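# Home all three pendant axes using the teach pendant

## Task

Using the teach pendant, jog every one of the three axes until it sits at its own home mark.

## Robot and tools

Robot: two arms, left_arm and right_arm, each ending in a five-finger hand (left_arm a left hand, right_arm a right hand). The left base sits near (-0.048, +0.358, 0) m and the right near (-0.064, -0.496, 0) m in the scene frame. Scene frame: origin at table-top height midway between the nominal bases, +z up, +x out over the table, left_arm on +y. A camera stand sits behind the arms. show_instructions displays the scene's two reference pages (a left-hand page among them) and moves nothing.

Frames. Reported hand positions (m), quaternions (wxyz) and velocities use each arm's own base frame. Fixed cameras and the table use the scene frame. Motion offsets are along the current Hand target's own axes. The hand point lies 0.05 m in front of the palm and 0.15 m from the wrist face: +z runs along straight fingers, +y out of the palm, +x across the palm away from the thumb on the right hand but toward the thumb on the left. Straight fingertips reach 0.06-0.07 m past the point; a wrist bracket on the little-finger side can strike things, and the wrist may hang below the hand and touch the table first.

Row layout (used by both execute_actions and move): one flat list of 28 numbers, all in [-1, 1], covering both arms even if one is idle. Order: left dx, dy, dz, rx, ry, rz; left little, ring, middle, index, thumb_bend, thumb_turn; left force_limit, speed; then the same 14 for the right arm. dx..rz are an offset, not a pose, measured from that arm's Hand target at the start of the action or move; 1.0 equals 0.6 m or 180 degrees, and rx, ry, rz form a single rotation vector. Each row of one action counts from that same start, so sending an offset again moves further. All six pose numbers at 0 re-requests the current Hand target. Finger numbers are absolute targets: +1 open/straight, -1 curled; thumb_turn +1 beside the palm, -1 in front of it. force_limit maps -1..+1 to about 0..10 N at the fingertip (15 N for the two thumb motors). speed rises from near zero at -1 to full at +0.48 and stays full above. To leave a hand unchanged, resend its last executed eight numbers (or, before any, its hand_measured six plus hand_force_limit and hand_speed).

execute_actions(actions, cameras): actions is a list of actions; each action is up to 15 rows, one per 1/30 s step, the last row held if fewer. An empty actions list returns all camera images; otherwise cameras must name them (names: cam_high, cam_low, cam_left_wrist, cam_right_wrist, or "all"; an unknown name voids the call).

move(target, speed, blend, stop_force, zero, blocking, cameras): straight-line hand paths toward the offset in target (one row, or up to 15 rows all counted from the same starting Hand targets). speed in m/s, 0.002-3.6, default 0.25; turning is capped at twice that in rad/s. blend in m rounds corners in a list. stop_force in N, 3-120, ends an arm's path when its wrist sensor feels that much push against the motion; do not rely on it for turning moves or for very light contacts, and omit it when backing off something. zero (default true) re-zeros before the move. blocking=false returns after about 0.5 s and cannot be combined with stop_force. Moves last 0.5-10 s and do not avoid obstacles; avoid paths near an arm's own base. The result adds a move: line (done, off_target, moving, held, fault) and limits (paced = pose clipped, held = steps withheld).

wait(seconds 0-10, cameras) lets time run; stop(cameras) brakes a running move; zoom_image(camera, region [x0,y0,x1,y1], at most 504x504 px) magnifies a camera's latest image; zero_wrist_force(arm) re-zeros that arm's force sensor; finished_scene(scene=1) ends the scene irreversibly, and the homed state must persist without the robot.

Results: per arm the hand position and orientation, Hand target (last commanded pose after the 32-degree orientation clip), joint positions, velocities (may read "within noise"), joint torques (total drive output, not contact), Wrist force/torque along hand axes plus a peak line, and hand_measured, hand_stopped_by (moving, target, force, stalled, fault), hand_load_n (positive = pushed open), hand_force_limit, hand_speed. The hand often stops short of Hand target; a later command, even zeros, asks again, or send the remaining gap as an offset. Lines may report MOTOR HOT or faults.

Avoid: hitting fixed or heavy objects, hard presses (a target even slightly past a firm contact can trigger a fault), 150 N net force or joint torque limits (wrist joints 24.6 N m, others 132) which freeze an arm for 10 s, contact between the two arms, closing a hand on the other hand, overloading fingers, and anything dropping or landing off the table, which fails the task. Close fingers slowly (speed -0.94 or below) for a gentle grip. Prolonged stretching or pushing heats motors; at 85 °C the arm brakes for 30-60 s. Smooth, short, low-effort motion is favoured.

Each tool is called in YAML: its name, and indented under it one key for each argument.

Reference images:

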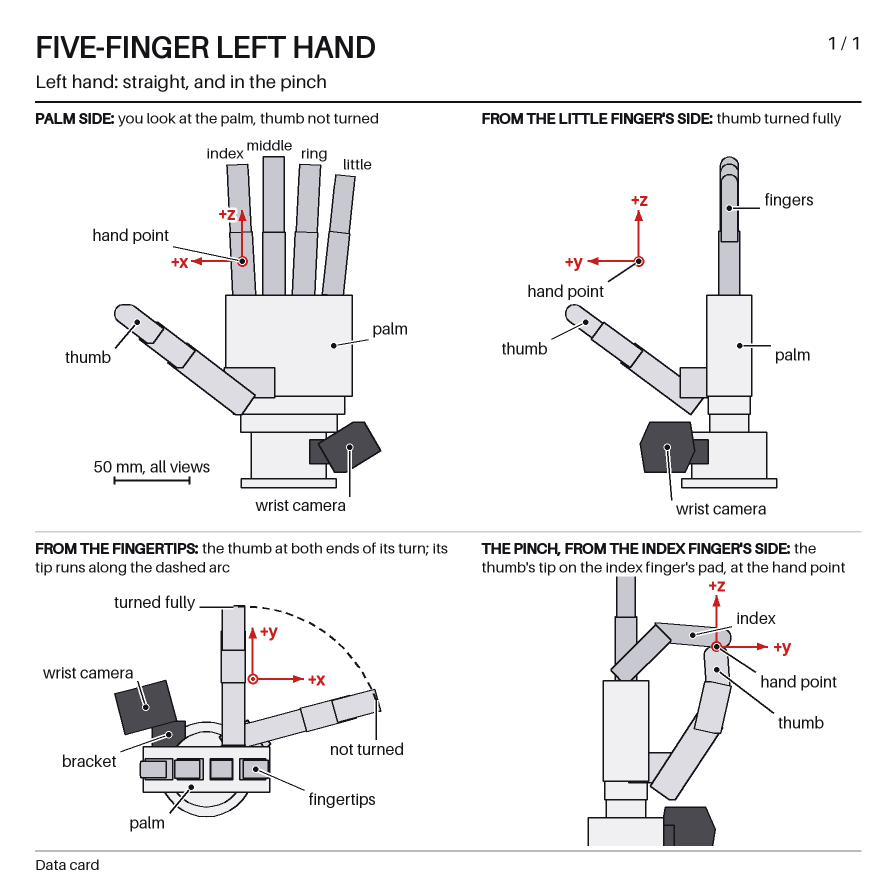

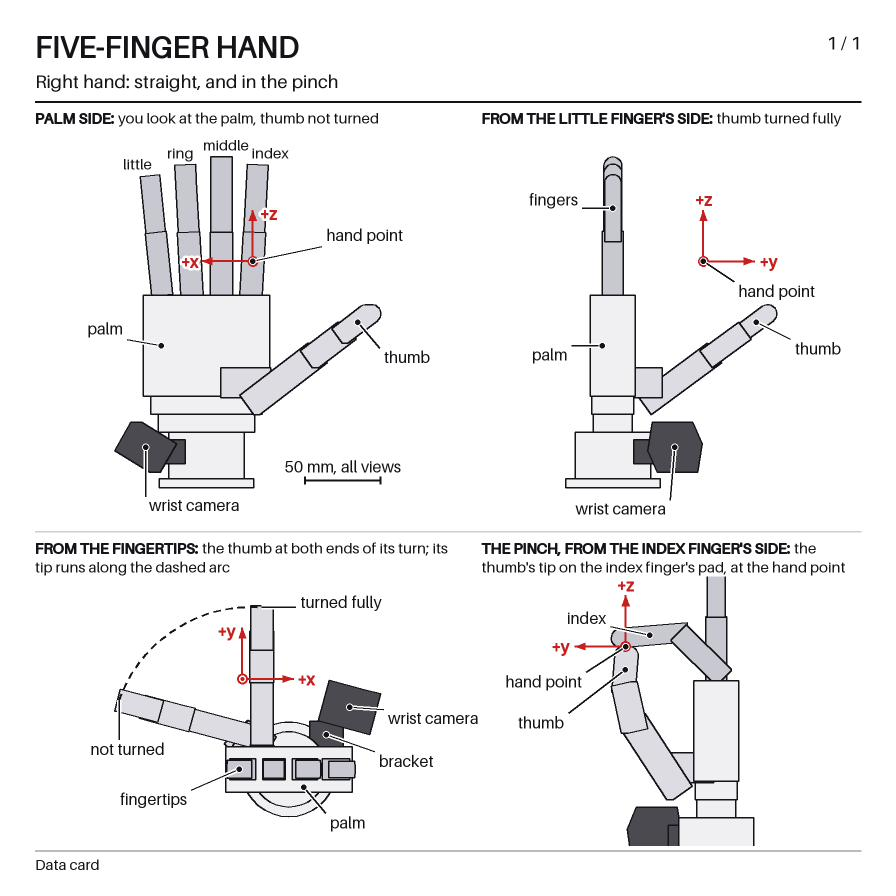

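## Session

execute_actions:
  actions: []

Scene clock: 0.00 s.
left_arm: end_effector_position=(+0.5507, -0.6194, +0.3604) hand_measured=(+1.000, +1.000, +1.000, +1.000, +1.000, +1.000) hand_load_n=(+0.0, +0.0, +0.0, +0.0, +0.0, +0.0) hand_stopped_by=(target, target, target, target, target, target) hand_force_limit=0.00 hand_speed=-0.80 end_effector_quat_wxyz=(+0.629, +0.453, +0.622, -0.115) | right_arm: end_effector_position=(+0.2255, +0.0719, +0.2655) hand_measured=(+1.000, +1.000, +1.000, +1.000, +1.000, +1.000) hand_load_n=(-0.5, +0.0, +0.0, +0.0, +0.0, +0.0) hand_stopped_by=(target, target, target, target, target, target) hand_force_limit=0.00 hand_speed=-0.80 end_effector_quat_wxyz=(-0.054, +0.363, +0.928, -0.067)
Joint positions: left_arm=[2.396 -2.067 -1.152 3.035 -1.508 -1.11] | right_arm=[-0.342 -1.868 2.013 1.538 1.7 -1.16]
Joint velocities: within noise
Joint torques (N m): no reading
Wrist force (N): no reading
Wrist torque (N m): no reading
Wrist force, peak (N): no reading
Hand target: left_arm +0.5507, -0.6194, +0.3604; +0.629, +0.453, +0.622, -0.115 | right_arm +0.2255, +0.0719, +0.2655; -0.054, +0.363, +0.928, -0.067

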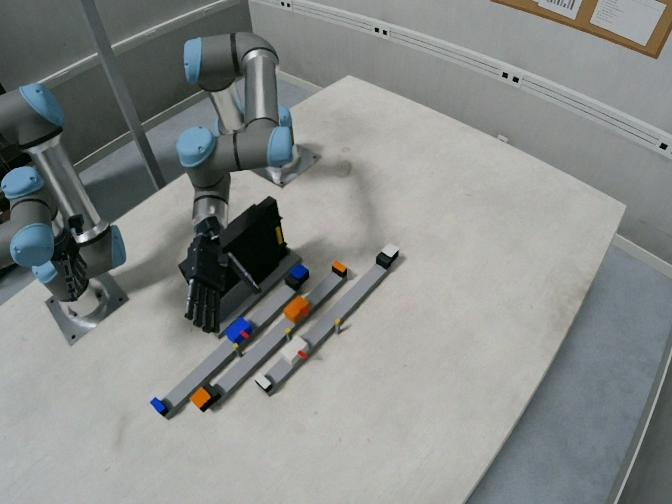

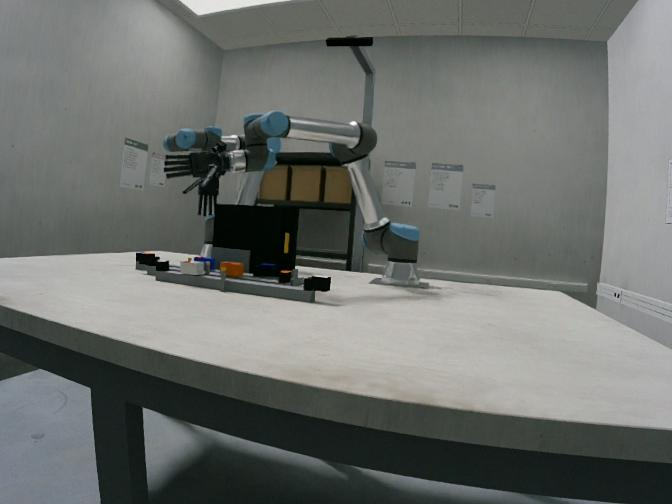

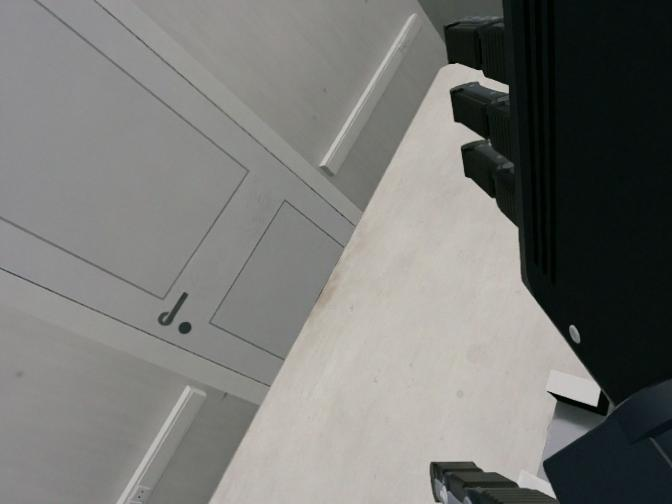

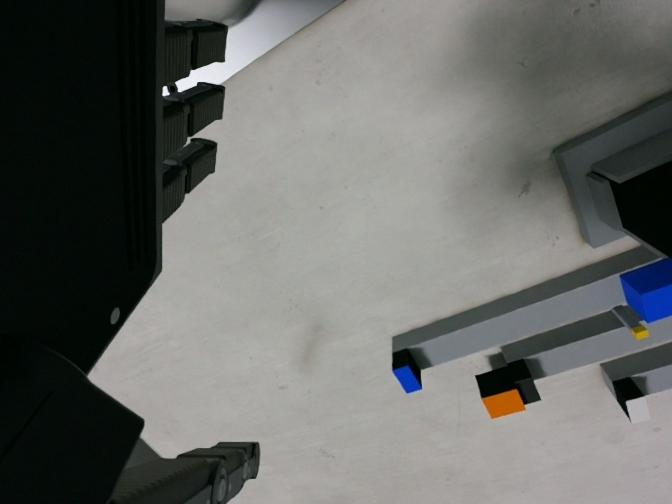

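zoom_image:
  camera: "cam_high"
  region: [140, 180, 420, 420]

zoom_image:
  camera: "cam_low"
  region: [120, 190, 350, 310]

zoom_image:
  camera: "cam_right_wrist"
  region: [372, 80, 672, 440]

Scaled by 1.800.

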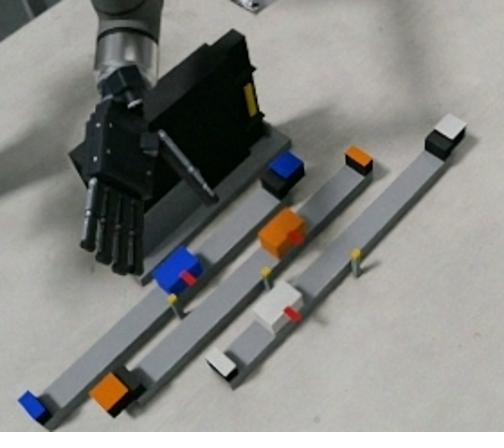

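Scaled by 2.191.

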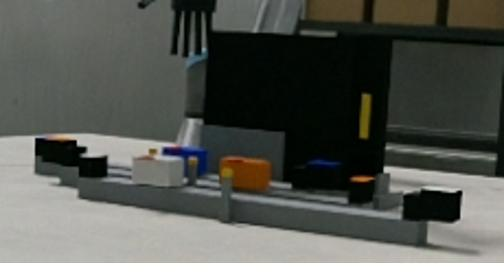

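Scaled by 1.400.

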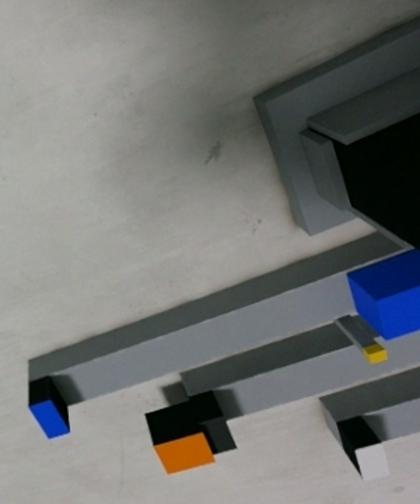

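move:
  target: [0,0,0,0,0,0,1,1,1,1,1,1,0,-0.8,0.280,0.1195,-0.148,0.1847,-0.4945,-0.580,-1,-1,-1,1,1,1,0,0]
  speed: 0.25
  cameras: ["all"]

Scene clock: 39.47 s.
left_arm: end_effector_position=(+0.5507, -0.6194, +0.3604) hand_measured=(+1.000, +1.000, +1.000, +1.000, +1.000, +1.000) hand_load_n=(+0.0, +0.0, +0.0, +0.0, +0.0, +0.0) hand_stopped_by=(target, target, target, target, target, target) hand_force_limit=0.00 hand_speed=-0.80 end_effector_quat_wxyz=(+0.629, +0.453, +0.622, -0.115) | right_arm: end_effector_position=(+0.1637, +0.2460, +0.3500) hand_measured=(-1.000, -1.000, -1.000, +1.000, +1.000, +1.000) hand_load_n=(+0.0, +0.0, +0.0, +0.0, +0.0, +0.0) hand_stopped_by=(target, target, target, target, target, target) hand_force_limit=0.00 hand_speed=0.00 end_effector_quat_wxyz=(-0.407, +0.578, -0.579, +0.407)
Joint positions: left_arm=[2.396 -2.067 -1.152 3.035 -1.508 -1.11] | right_arm=[1.159 -1.928 1.916 0.745 2.612 -2.48]
Joint torques (N m): left_arm=[0.29 38.94 19.55 0.95 0.08 -0.11] | right_arm=[-10.79 -14.99 -14.36 -1.96 -0.31 -2.44]
Wrist force (N): left_arm=[0.1 0.2 -0.3] | right_arm=[0.2 -0.6 -0.4]
Wrist torque (N m): left_arm=[0.04 -0.03 0.00] | right_arm=[0.31 -0.02 0.00]
Wrist force, peak (N): left_arm=[-0.5 0.0 -0.2] | right_arm=[0.2 -0.8 -0.6]
Hand target: left_arm +0.5507, -0.6194, +0.3604; +0.629, +0.453, +0.622, -0.115 | right_arm +0.1637, +0.2460, +0.3500; -0.407, +0.578, -0.579, +0.407
Off the commanded pose: left_arm 0.000 m, 0 deg | right_arm 0.000 m, 0 deg.
move: done
camera_calibration:
cam_right_wrist: T_world_to_cam=[[-0.323736, -0.251626, -0.912074, 0.435127], [-0.558302, 0.829075, -0.0305617, -0.10667], [0.763868, 0.499318, -0.408885, 0.0145817], [0, 0, 0, 1]] pos_world=[0.0701742, 0.190646, 0.399571]

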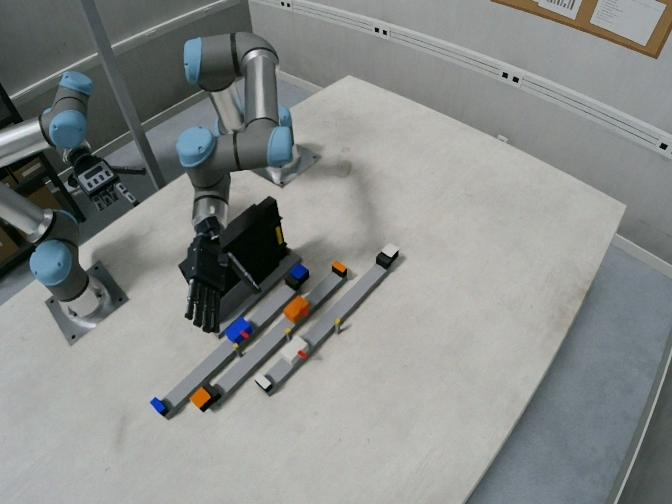

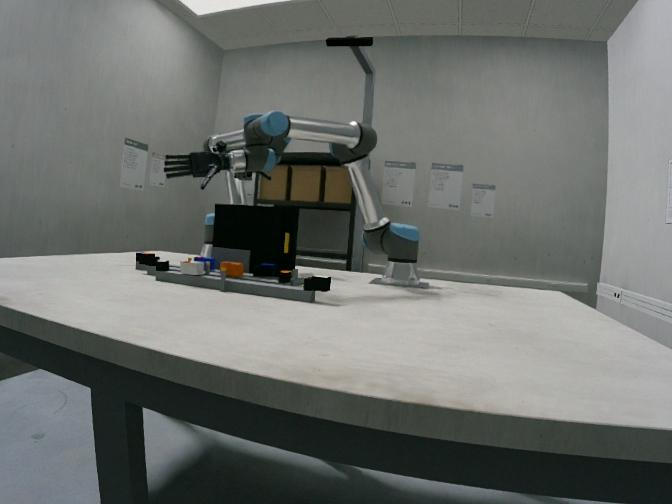

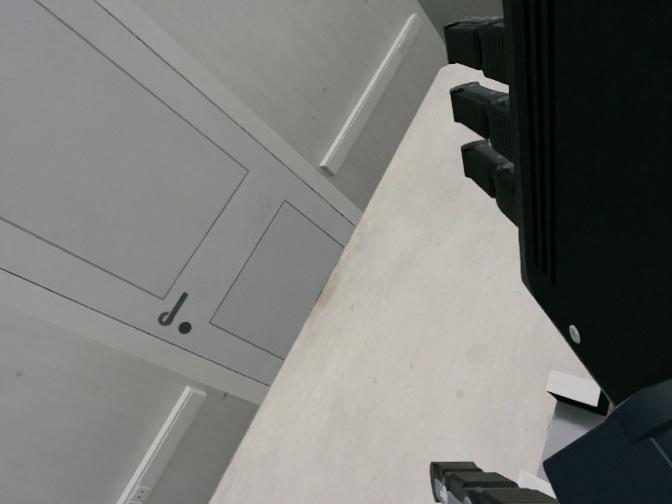

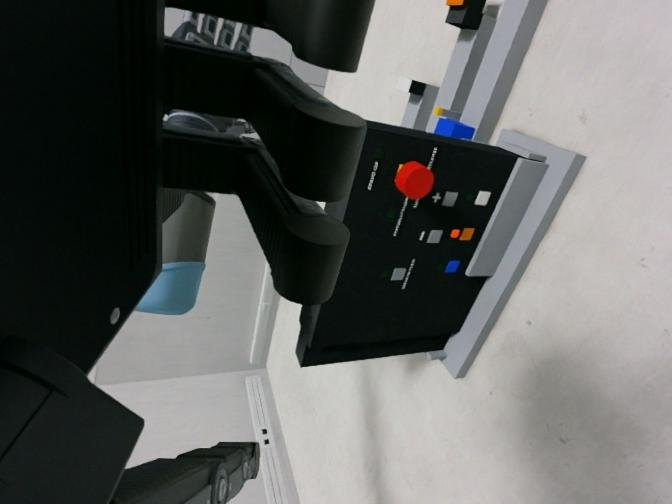

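zoom_image:
  camera: "cam_right_wrist"
  region: [300, 110, 540, 370]

zoom_image:
  camera: "cam_right_wrist"
  region: [350, 120, 510, 300]

Scaled by 1.938.

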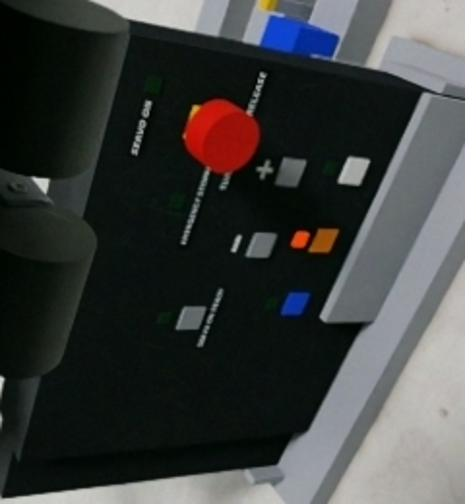

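Scaled by 2.800.

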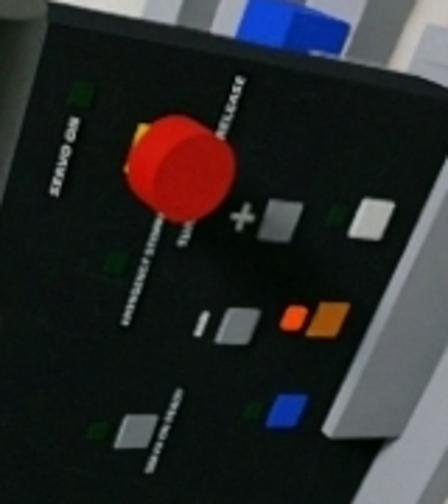

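move:
  target: [0,0,0,0,0,0,1,1,1,1,1,1,0,-0.8,-0.1333,0.0457,0.0697,0,0,0,-1,-1,-1,1,1,1,0,0]
  speed: 0.2
  cameras: ["cam_right_wrist"]

zoom_image:
  camera: "cam_right_wrist"
  region: [330, 40, 570, 300]

Scene clock: 52.87 s.
left_arm: end_effector_position=(+0.5507, -0.6194, +0.3604) hand_measured=(+1.000, +1.000, +1.000, +1.000, +1.000, +1.000) hand_load_n=(+0.0, +0.0, +0.0, +0.0, +0.0, +0.0) hand_stopped_by=(target, target, target, target, target, target) hand_force_limit=0.00 hand_speed=-0.80 end_effector_quat_wxyz=(+0.629, +0.453, +0.622, -0.115) | right_arm: end_effector_position=(+0.1938, +0.3258, +0.3102) hand_measured=(-1.000, -1.000, -1.000, +1.000, +1.000, +1.000) hand_load_n=(+0.0, +0.0, +0.0, +0.0, +0.5, -0.5) hand_stopped_by=(target, target, target, target, target, target) hand_force_limit=0.00 hand_speed=0.00 end_effector_quat_wxyz=(-0.407, +0.578, -0.579, +0.407)
Joint positions: left_arm=[2.396 -2.067 -1.152 3.035 -1.508 -1.11] | right_arm=[1.176 -1.702 1.854 0.599 2.623 -2.458]
Joint torques (N m): left_arm=[0.47 38.86 20.34 0.87 0.4 0.1] | right_arm=[-11.78 -3.87 -26.05 -1.44 2.6 -2.32]
Wrist force (N): left_arm=[-0.2 0.1 -0.2] | right_arm=[0.2 -0.6 0.1]
Wrist torque (N m): left_arm=[0.02 0.03 -0.02] | right_arm=[0.29 -0.02 -0.05]
Wrist force, peak (N): left_arm=[-0.4 0.0 -0.4] | right_arm=[0.7 -1.1 -0.5]
Hand target: left_arm +0.5507, -0.6194, +0.3604; +0.629, +0.453, +0.622, -0.115 | right_arm +0.1939, +0.3260, +0.3101; -0.407, +0.578, -0.579, +0.407
Off the commanded pose: left_arm 0.000 m, 0 deg | right_arm 0.000 m, 0 deg.
move: done
camera_calibration:
cam_right_wrist: T_world_to_cam=[[-0.323653, -0.251679, -0.912089, 0.428662], [-0.558563, 0.8289, -0.0305191, -0.157183], [0.763712, 0.499582, -0.408854, -0.064596], [0, 0, 0, 1]] pos_world=[0.100274, 0.270445, 0.359771]
Images, in order (width x height): cam_right_wrist 672x504.

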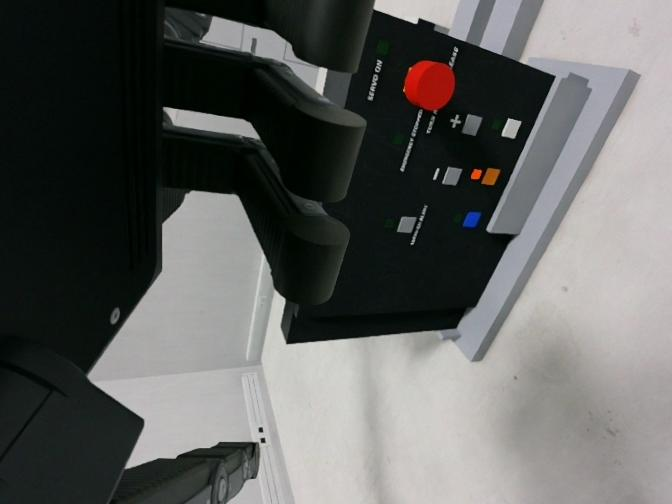

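Scaled by 1.938.

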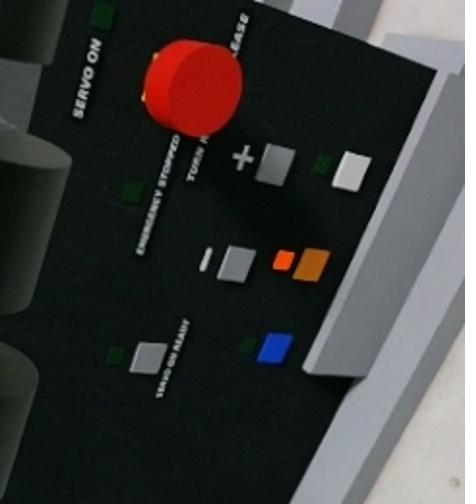

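execute_actions:
  actions: []

zoom_image:
  camera: "cam_high"
  region: [220, 180, 320, 280]

zoom_image:
  camera: "cam_low"
  region: [200, 190, 320, 310]

zoom_image:
  camera: "cam_right_wrist"
  region: [380, 20, 560, 260]

Scene clock: 119.47 s.
left_arm: end_effector_position=(+0.5507, -0.6194, +0.3604) hand_measured=(+1.000, +1.000, +1.000, +1.000, +1.000, +1.000) hand_load_n=(+0.0, +0.0, +0.0, +0.0, +0.0, +0.0) hand_stopped_by=(target, target, target, target, target, target) hand_force_limit=0.00 hand_speed=-0.80 end_effector_quat_wxyz=(+0.629, +0.453, +0.622, -0.115) | right_arm: end_effector_position=(+0.1939, +0.3260, +0.3101) hand_measured=(-1.000, -1.000, -1.000, +1.000, +1.000, +1.000) hand_load_n=(+0.0, +0.0, +0.0, +0.0, +0.0, +0.0) hand_stopped_by=(target, target, target, target, target, target) hand_force_limit=0.00 hand_speed=0.00 end_effector_quat_wxyz=(-0.407, +0.578, -0.579, +0.407)
Joint positions: left_arm=[2.396 -2.067 -1.152 3.035 -1.508 -1.11] | right_arm=[1.176 -1.701 1.854 0.599 2.624 -2.458]
Joint velocities: within noise
Joint torques (N m): left_arm=[1.62 38.89 19.54 0.77 0.08 -0.01] | right_arm=[-11.5 -3.77 -25.76 -1.74 2.57 -2.26]
Wrist force (N): left_arm=[0.0 0.1 -0.2] | right_arm=[0.2 -0.7 0.0]
Wrist torque (N m): left_arm=[0.03 -0.01 -0.01] | right_arm=[0.28 -0.02 -0.06]
Wrist force, peak (N): left_arm=[-0.5 0.2 -0.2] | right_arm=[0.2 -1.0 0.1]
Hand target: left_arm +0.5507, -0.6194, +0.3604; +0.629, +0.453, +0.622, -0.115 | right_arm +0.1939, +0.3260, +0.3101; -0.407, +0.578, -0.579, +0.407
Off the commanded pose: left_arm 0.000 m, 0 deg | right_arm 0.000 m, 0 deg.
camera_calibration:
cam_right_wrist: T_world_to_cam=[[-0.323672, -0.251692, -0.912079, 0.428598], [-0.5585, 0.828942, -0.0305532, -0.157274], [0.76375, 0.499507, -0.408875, -0.0646632], [0, 0, 0, 1]] pos_world=[0.100274, 0.270545, 0.359671]

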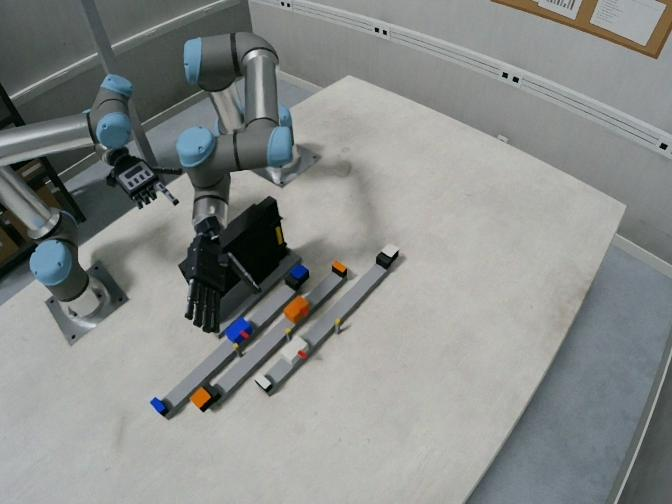

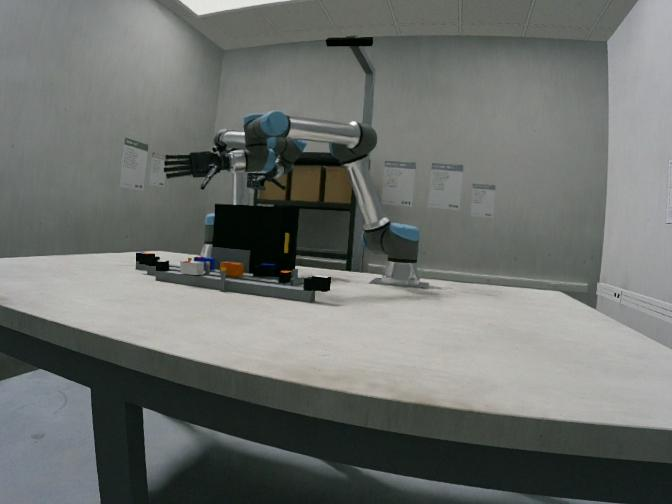

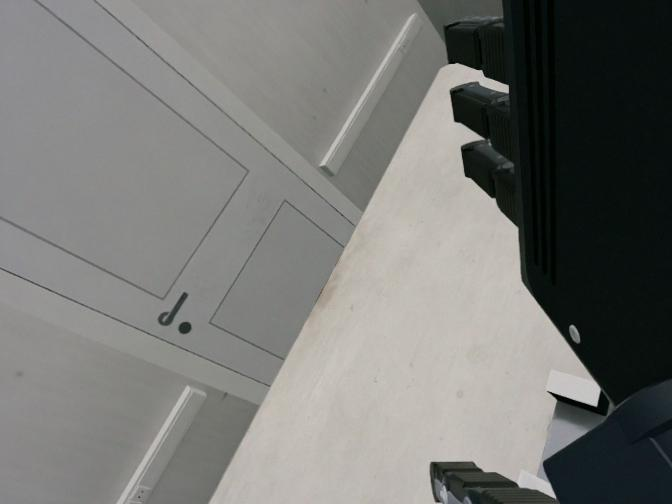

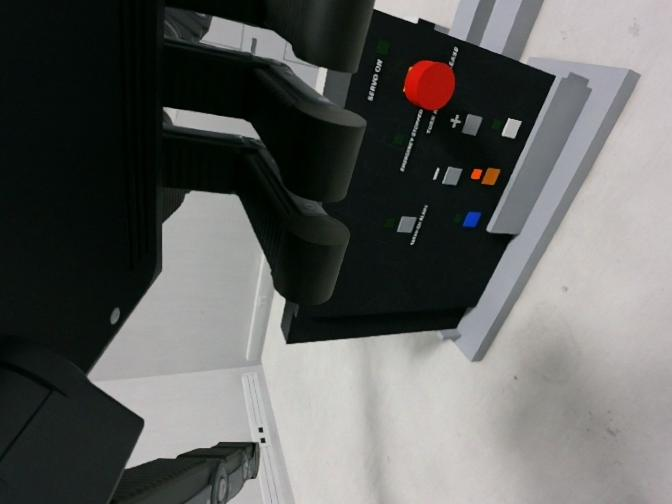

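Scaled by 5.040.

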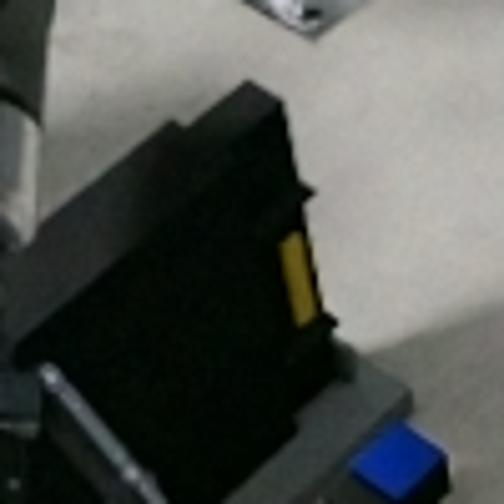

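Scaled by 4.200.

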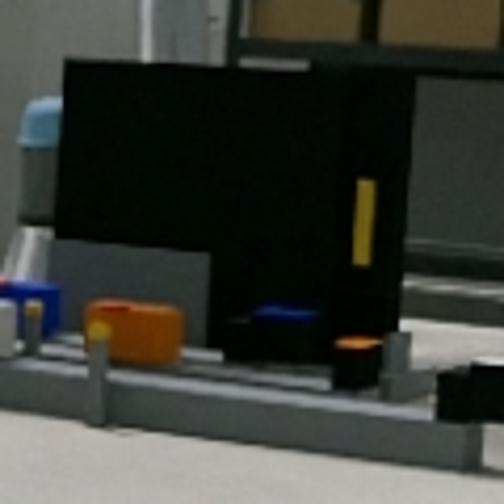

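Scaled by 2.100.

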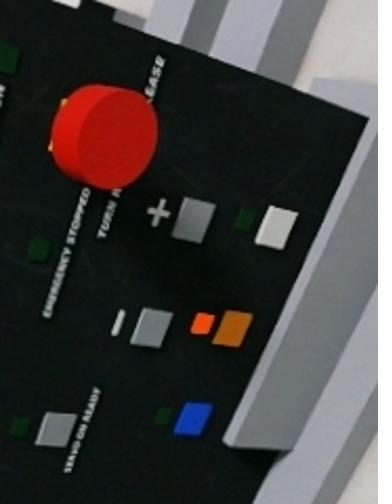

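move:
  target: [0.3917,0.1358,-0.4375,0.2303,0.1763,-0.5477,1,1,1,1,1,1,0,-0.8,0,0,0,0,0,0,-1,-1,-1,1,1,1,0,0]
  speed: 0.25
  cameras: ["cam_high","cam_left_wrist"]

Scene clock: 137.83 s.
left_arm: end_effector_position=(+0.4773, -0.2883, +0.2350) hand_measured=(+1.000, +1.000, +1.000, +1.000, +1.000, +1.000) hand_load_n=(+0.0, +0.0, +0.0, +0.0, +0.0, -0.5) hand_stopped_by=(target, target, target, target, target, target) hand_force_limit=0.00 hand_speed=-0.80 end_effector_quat_wxyz=(-0.015, +0.020, +0.793, -0.609) | right_arm: end_effector_position=(+0.1939, +0.3260, +0.3101) hand_measured=(-1.000, -1.000, -1.000, +1.000, +1.000, +1.000) hand_load_n=(+0.0, +0.0, +0.0, +0.0, +0.0, -0.5) hand_stopped_by=(target, target, target, target, target, target) hand_force_limit=0.00 hand_speed=0.00 end_effector_quat_wxyz=(-0.407, +0.578, -0.579, +0.407)
Joint positions: left_arm=[3.276 -2.208 -1.478 1.511 -0.32 -0.943] | right_arm=[1.176 -1.701 1.854 0.599 2.624 -2.458]
Joint torques (N m): left_arm=[7.26 24.11 8.26 -4.26 0.07 2.39] | right_arm=[-10.78 -3.46 -26.78 -1.74 2.74 -2.3]
Wrist force (N): left_arm=[-1.1 2.0 1.4] | right_arm=[0.7 -0.4 0.1]
Wrist torque (N m): left_arm=[0.15 0.14 0.02] | right_arm=[0.31 -0.10 -0.02]
Wrist force, peak (N): left_arm=[-1.3 2.6 1.1] | right_arm=[0.5 -0.9 -0.1]
Hand target: left_arm +0.4773, -0.2883, +0.2350; -0.015, +0.020, +0.793, -0.609 | right_arm +0.1939, +0.3260, +0.3101; -0.407, +0.578, -0.579, +0.407
Off the commanded pose: left_arm 0.000 m, 0 deg | right_arm 0.000 m, 0 deg.
move: done
camera_calibration:
cam_left_wrist: T_world_to_cam=[[-0.302992, -0.243912, 0.92125, -0.140181], [-0.794878, 0.597943, -0.103117, 0.57721], [-0.525704, -0.763525, -0.375053, 0.231827], [0, 0, 0, 1]] pos_world=[0.53821, -0.202325, 0.275609]
Images, in order (width x height): cam_high 672x504, cam_left_wrist 672x504.

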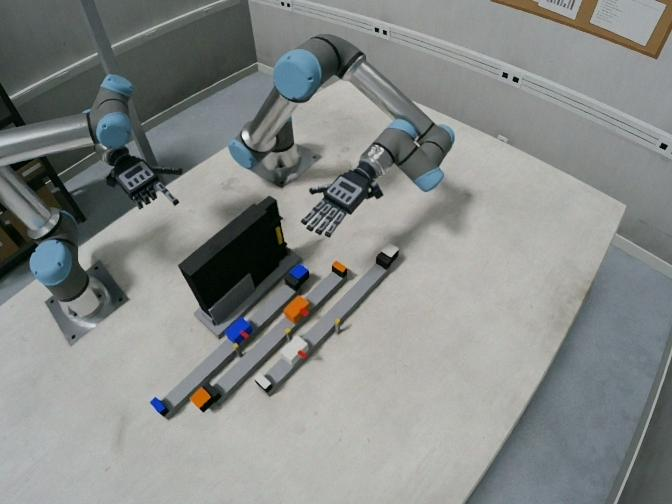

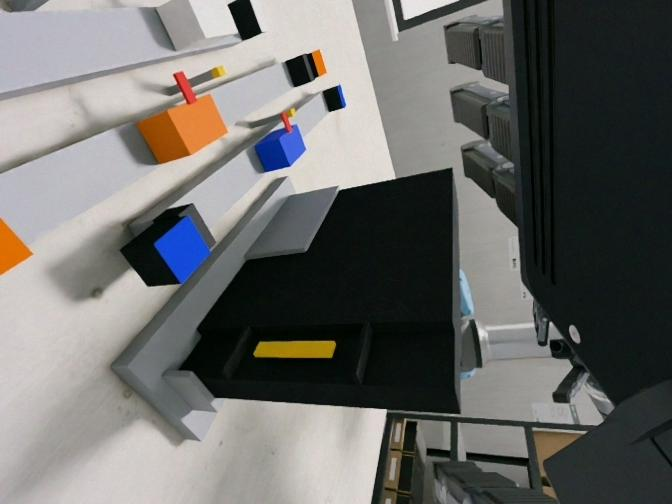

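zoom_image:
  camera: "cam_left_wrist"
  region: [160, 260, 480, 460]

zoom_image:
  camera: "cam_high"
  region: [170, 180, 350, 340]

Scaled by 1.575.

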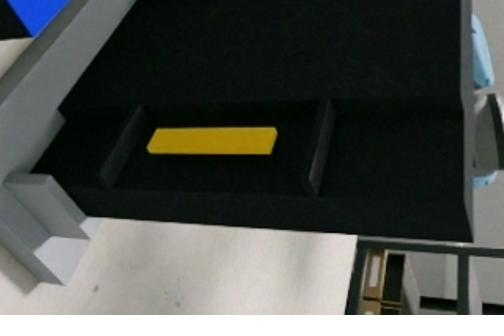

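Scaled by 2.800.

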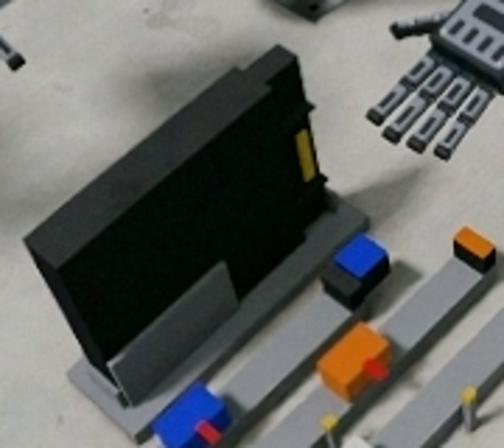

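move:
  target: [-0.0933,-0.1457,0.1248,0.2249,-0.0975,-0.5048,-1,1,1,1,1,1,0,0,0,0,0,0,0,0,-1,-1,-1,1,1,1,0,0]
  speed: 0.25
  cameras: ["cam_high","cam_left_wrist"]

Scene clock: 188.73 s.
left_arm: end_effector_position=(+0.5284, -0.3859, +0.3000) hand_measured=(-1.000, +1.000, +1.000, +1.000, +1.000, +1.000) hand_load_n=(+0.0, +0.0, +0.0, +0.0, +0.0, +0.0) hand_stopped_by=(target, target, target, target, target, target) hand_force_limit=0.00 hand_speed=0.00 end_effector_quat_wxyz=(+0.332, +0.624, -0.333, +0.624) | right_arm: end_effector_position=(+0.1939, +0.3260, +0.3101) hand_measured=(-1.000, -1.000, -1.000, +1.000, +1.000, +1.000) hand_load_n=(+0.0, +0.0, +0.0, +0.0, +0.0, +0.0) hand_stopped_by=(target, target, target, target, target, target) hand_force_limit=0.00 hand_speed=0.00 end_effector_quat_wxyz=(-0.407, +0.578, -0.579, +0.407)
Joint positions: left_arm=[3.116 -2.188 -2 1.048 0.618 -1.571] | right_arm=[1.176 -1.701 1.854 0.599 2.624 -2.458]
Joint torques (N m): left_arm=[-7.76 47.21 4.94 -1.57 0.99 -2.05] | right_arm=[-8.53 -3.79 -26.38 -1.75 2.6 -2.09]
Wrist force (N): left_arm=[-2.4 1.0 0.4] | right_arm=[0.2 -0.2 0.1]
Wrist torque (N m): left_arm=[0.14 0.35 0.14] | right_arm=[0.34 -0.02 -0.04]
Wrist force, peak (N): left_arm=[-2.3 2.3 0.9] | right_arm=[0.6 -0.8 0.1]
Hand target: left_arm +0.5284, -0.3860, +0.3001; +0.332, +0.624, -0.332, +0.624 | right_arm +0.1939, +0.3260, +0.3101; -0.407, +0.578, -0.579, +0.407
Off the commanded pose: left_arm 0.000 m, 0 deg | right_arm 0.000 m, 0 deg.
move: done
camera_calibration:
cam_left_wrist: T_world_to_cam=[[0.800394, 0.524296, 0.29066, -0.305781], [-0.488007, 0.28826, 0.823866, 0.12307], [0.348164, -0.801262, 0.486581, -0.526272], [0, 0, 0, 1]] pos_world=[0.488033, -0.296839, 0.243559]
Images, in order (width x height): cam_high 672x504, cam_left_wrist 672x504.

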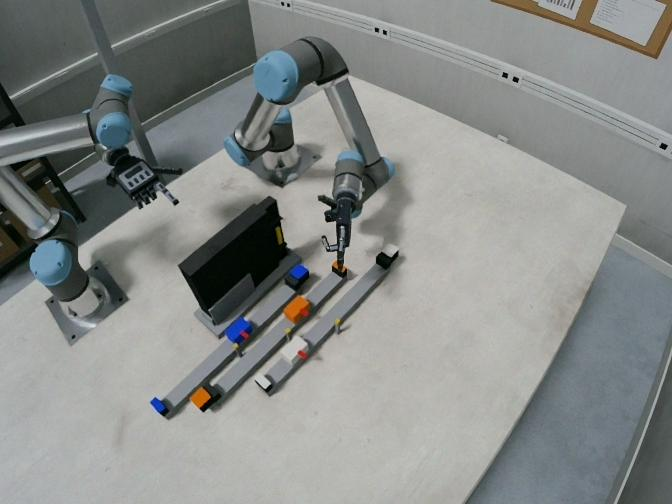

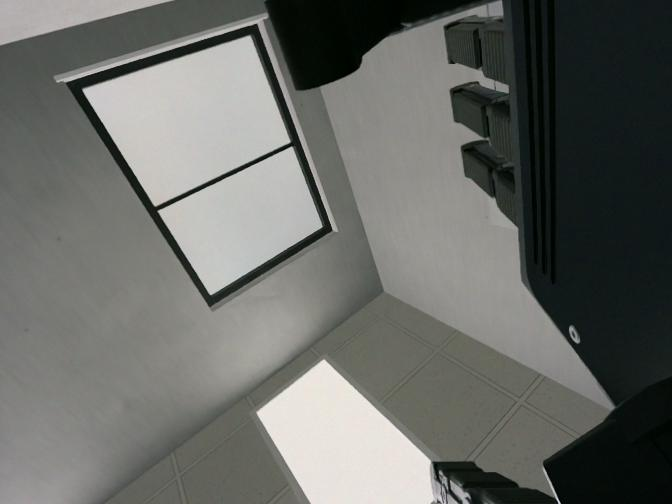

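move:
  target: [-0.0867,-0.2097,-0.1073,0,-0.2778,0,-1,1,1,1,1,1,0,0,0,0,0,0,0,0,-1,-1,-1,1,1,1,0,0]
  speed: 0.25

move:
  target: [-0.1916,0.2167,-0.1608,-0.2210,0,0.2633,-1,1,1,1,1,1,0,0,0,0,0,0,0,0,-1,-1,-1,1,1,1,0,0]
  speed: 0.25
  cameras: ["cam_high","cam_left_wrist"]

Scene clock: 214.50 s.
left_arm: end_effector_position=(+0.5968, -0.2623, +0.2481) hand_measured=(-1.000, +1.000, +1.000, +1.000, +1.000, +1.000) hand_load_n=(+0.0, +0.0, +0.0, +0.5, +0.0, +0.0) hand_stopped_by=(target, target, target, target, target, target) hand_force_limit=0.00 hand_speed=0.00 end_effector_quat_wxyz=(+0.161, +0.829, -0.442, +0.302) | right_arm: end_effector_position=(+0.1939, +0.3260, +0.3101) hand_measured=(-1.000, -1.000, -1.000, +1.000, +1.000, +1.000) hand_load_n=(+0.0, +0.5, +0.0, +0.0, +0.0, +0.0) hand_stopped_by=(target, target, target, target, target, target) hand_force_limit=0.00 hand_speed=0.00 end_effector_quat_wxyz=(-0.407, +0.578, -0.579, +0.407)
Joint positions: left_arm=[3.249 -1.803 -1.851 -0.684 0.966 -0.603] | right_arm=[1.176 -1.701 1.854 0.599 2.624 -2.458]
Joint torques (N m): left_arm=[-7.38 14.39 23.22 -0.04 0.33 2.73] | right_arm=[-7.68 -4.07 -26.58 -1.65 2.72 -2.2]
Wrist force (N): left_arm=[-1.5 1.2 1.2] | right_arm=[0.3 -0.5 -0.2]
Wrist torque (N m): left_arm=[0.24 0.15 0.01] | right_arm=[0.31 -0.03 -0.05]
Wrist force, peak (N): left_arm=[-2.6 1.4 0.5] | right_arm=[0.6 -1.0 0.1]
Hand target: left_arm +0.5969, -0.2623, +0.2480; +0.161, +0.829, -0.442, +0.302 | right_arm +0.1939, +0.3260, +0.3101; -0.407, +0.578, -0.579, +0.407
Off the commanded pose: left_arm 0.000 m, 0 deg | right_arm 0.000 m, 0 deg.
move: done

Scene clock: 217.43 s.
left_arm: end_effector_position=(+0.4053, -0.2104, +0.2480) hand_measured=(-1.000, +1.000, +1.000, +1.000, +1.000, +1.000) hand_load_n=(+0.0, +0.0, +0.0, +0.0, +0.0, +0.0) hand_stopped_by=(target, target, target, target, target, target) hand_force_limit=0.00 hand_speed=0.00 end_effector_quat_wxyz=(-0.293, -0.485, +0.805, -0.177) | right_arm: end_effector_position=(+0.1939, +0.3260, +0.3101) hand_measured=(-1.000, -1.000, -1.000, +1.000, +1.000, +1.000) hand_load_n=(+0.0, +0.0, +0.0, +0.0, +0.0, +0.0) hand_stopped_by=(target, target, target, target, target, target) hand_force_limit=0.00 hand_speed=0.00 end_effector_quat_wxyz=(-0.407, +0.578, -0.579, +0.407)
Joint positions: left_arm=[3.249 -1.736 -1.716 -1.7 1.009 0.723] | right_arm=[1.176 -1.701 1.854 0.599 2.624 -2.458]
Joint torques (N m): left_arm=[-6.19 39.13 26.7 -0.98 0.62 2.61] | right_arm=[-6.46 -3.27 -26.07 -1.79 2.59 -2.03]
Wrist force (N): left_arm=[-1.1 1.1 1.1] | right_arm=[0.5 -0.8 0.0]
Wrist torque (N m): left_arm=[0.22 0.09 0.02] | right_arm=[0.25 -0.07 -0.03]
Wrist force, peak (N): left_arm=[-1.8 1.0 1.3] | right_arm=[0.6 -0.7 -0.3]
Hand target: left_arm +0.4052, -0.2104, +0.2480; -0.293, -0.484, +0.805, -0.176 | right_arm +0.1939, +0.3260, +0.3101; -0.407, +0.578, -0.579, +0.407
Off the commanded pose: left_arm 0.000 m, 0 deg | right_arm 0.000 m, 0 deg.
move: done
camera_calibration:
cam_left_wrist: T_world_to_cam=[[0.73805, -0.650904, 0.177781, -0.478154], [-0.357286, -0.153488, 0.921297, -0.114795], [-0.572388, -0.743482, -0.345841, 0.274133], [0, 0, 0, 1]] pos_world=[0.468797, -0.125039, 0.285573]
Images, in order (width x height): cam_high 672x504, cam_left_wrist 672x504.

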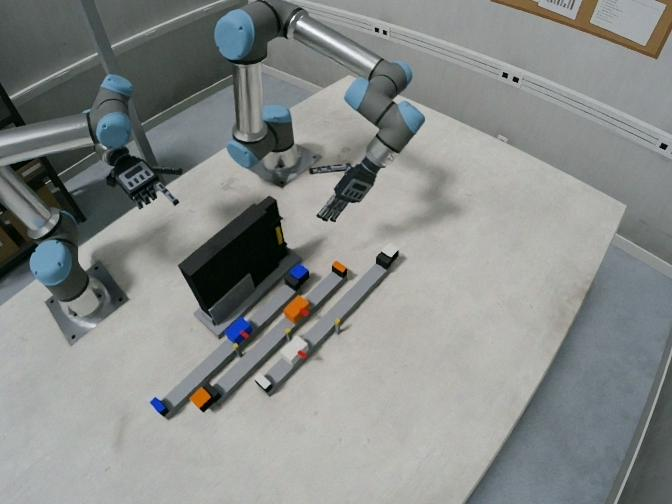

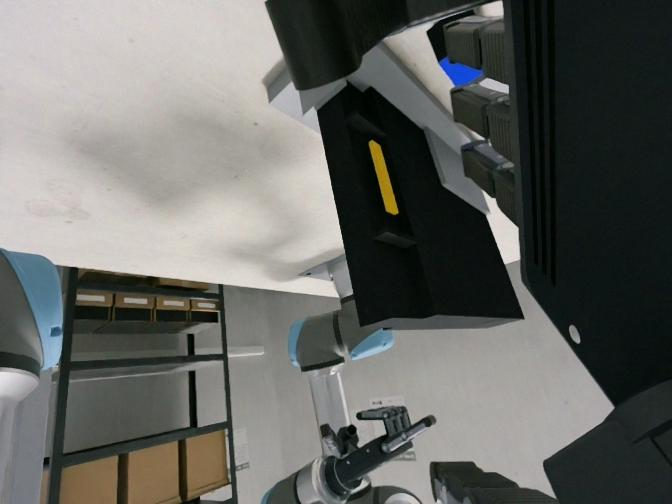

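zoom_image:
  camera: "cam_left_wrist"
  region: [260, 60, 540, 340]

Scaled by 1.800.

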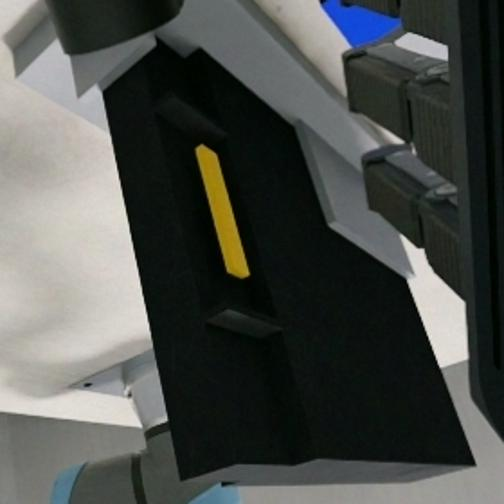

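move:
  target: [-0.018,-0.0793,0.0897,-0.1299,0.2732,0.0605,-1,1,1,1,1,1,0,0,0,0,0,0,0,0,-1,-1,-1,1,1,1,0,0]
  speed: 0.2
  cameras: ["all"]

Scene clock: 237.07 s.
left_arm: end_effector_position=(+0.4349, -0.2559, +0.1998) hand_measured=(-1.000, +1.000, +1.000, +1.000, +1.000, +1.000) hand_load_n=(+0.0, +0.0, +0.0, +0.0, +0.0, +0.0) hand_stopped_by=(target, target, target, target, target, target) hand_force_limit=0.00 hand_speed=0.00 end_effector_quat_wxyz=(+0.670, +0.225, -0.671, +0.225) | right_arm: end_effector_position=(+0.1939, +0.3260, +0.3101) hand_measured=(-1.000, -1.000, -1.000, +1.000, +1.000, +1.000) hand_load_n=(+0.0, +0.0, +0.0, +0.0, +0.0, +0.0) hand_stopped_by=(target, target, target, target, target, target) hand_force_limit=0.00 hand_speed=0.00 end_effector_quat_wxyz=(-0.407, +0.578, -0.579, +0.407)
Joint positions: left_arm=[3.112 -2.43 -1.162 -2.69 0.894 1.57] | right_arm=[1.176 -1.701 1.854 0.599 2.624 -2.458]
Joint torques (N m): left_arm=[-6.9 31.95 21.79 -3.17 1.41 2.47] | right_arm=[-5.86 -3.81 -26.36 -1.64 2.47 -1.93]
Wrist force (N): left_arm=[-2.3 1.4 0.7] | right_arm=[0.1 -0.2 0.1]
Wrist torque (N m): left_arm=[0.20 0.31 -0.07] | right_arm=[0.35 0.00 -0.05]
Wrist force, peak (N): left_arm=[-2.6 1.1 0.9] | right_arm=[0.8 -0.8 0.1]
Hand target: left_arm +0.4349, -0.2559, +0.1998; +0.670, +0.225, -0.671, +0.225 | right_arm +0.1939, +0.3260, +0.3101; -0.407, +0.578, -0.579, +0.407
Off the commanded pose: left_arm 0.000 m, 0 deg | right_arm 0.000 m, 0 deg.
move: done
camera_calibration:
cam_left_wrist: T_world_to_cam=[[0.567511, -0.770632, 0.289927, -0.50001], [0.260554, 0.502114, 0.824617, -0.148412], [-0.781053, -0.392437, 0.485747, 0.255051], [0, 0, 0, 1]] pos_world=[0.521638, -0.210712, 0.143459]
cam_right_wrist: T_world_to_cam=[[-0.323672, -0.251692, -0.912079, 0.428598], [-0.5585, 0.828942, -0.0305532, -0.157274], [0.76375, 0.499507, -0.408875, -0.0646632], [0, 0, 0, 1]] pos_world=[0.100274, 0.270545, 0.359671]

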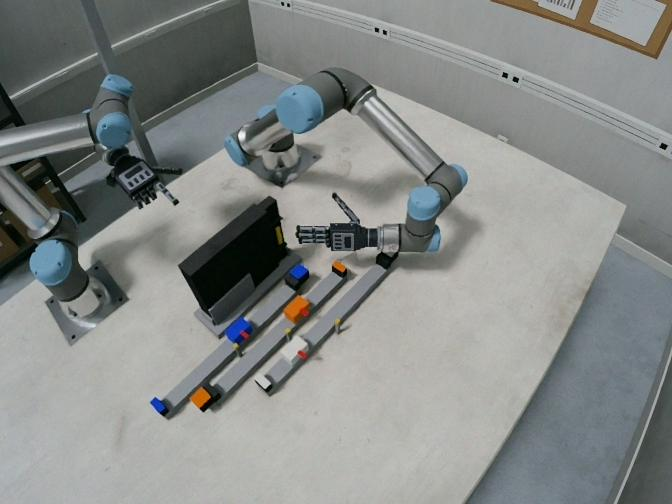

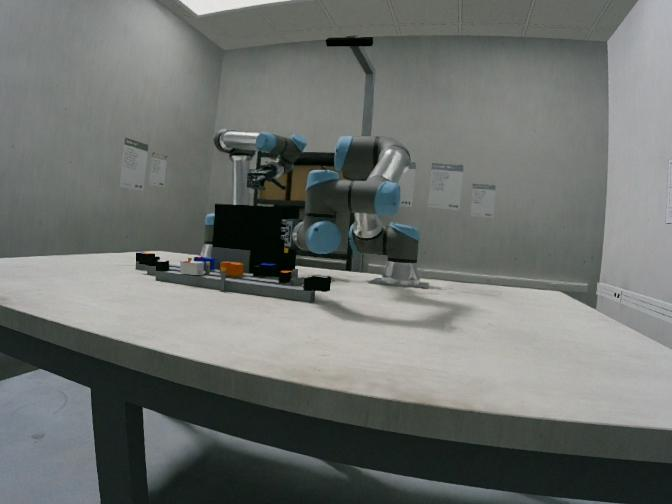

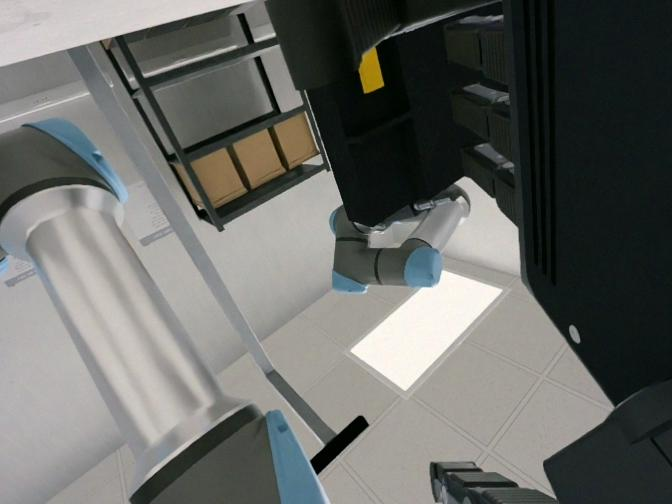

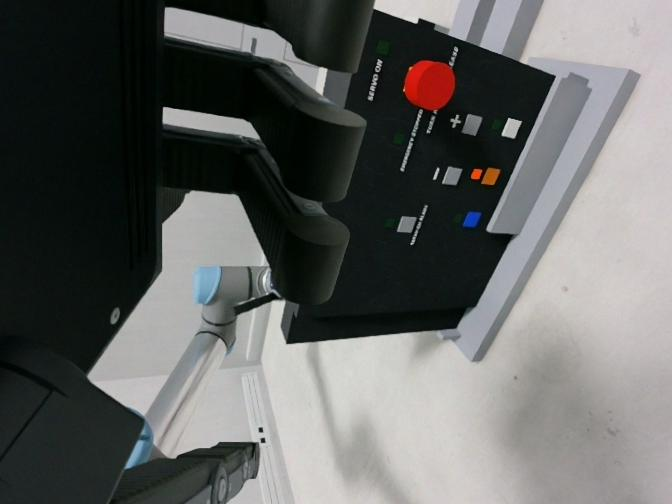

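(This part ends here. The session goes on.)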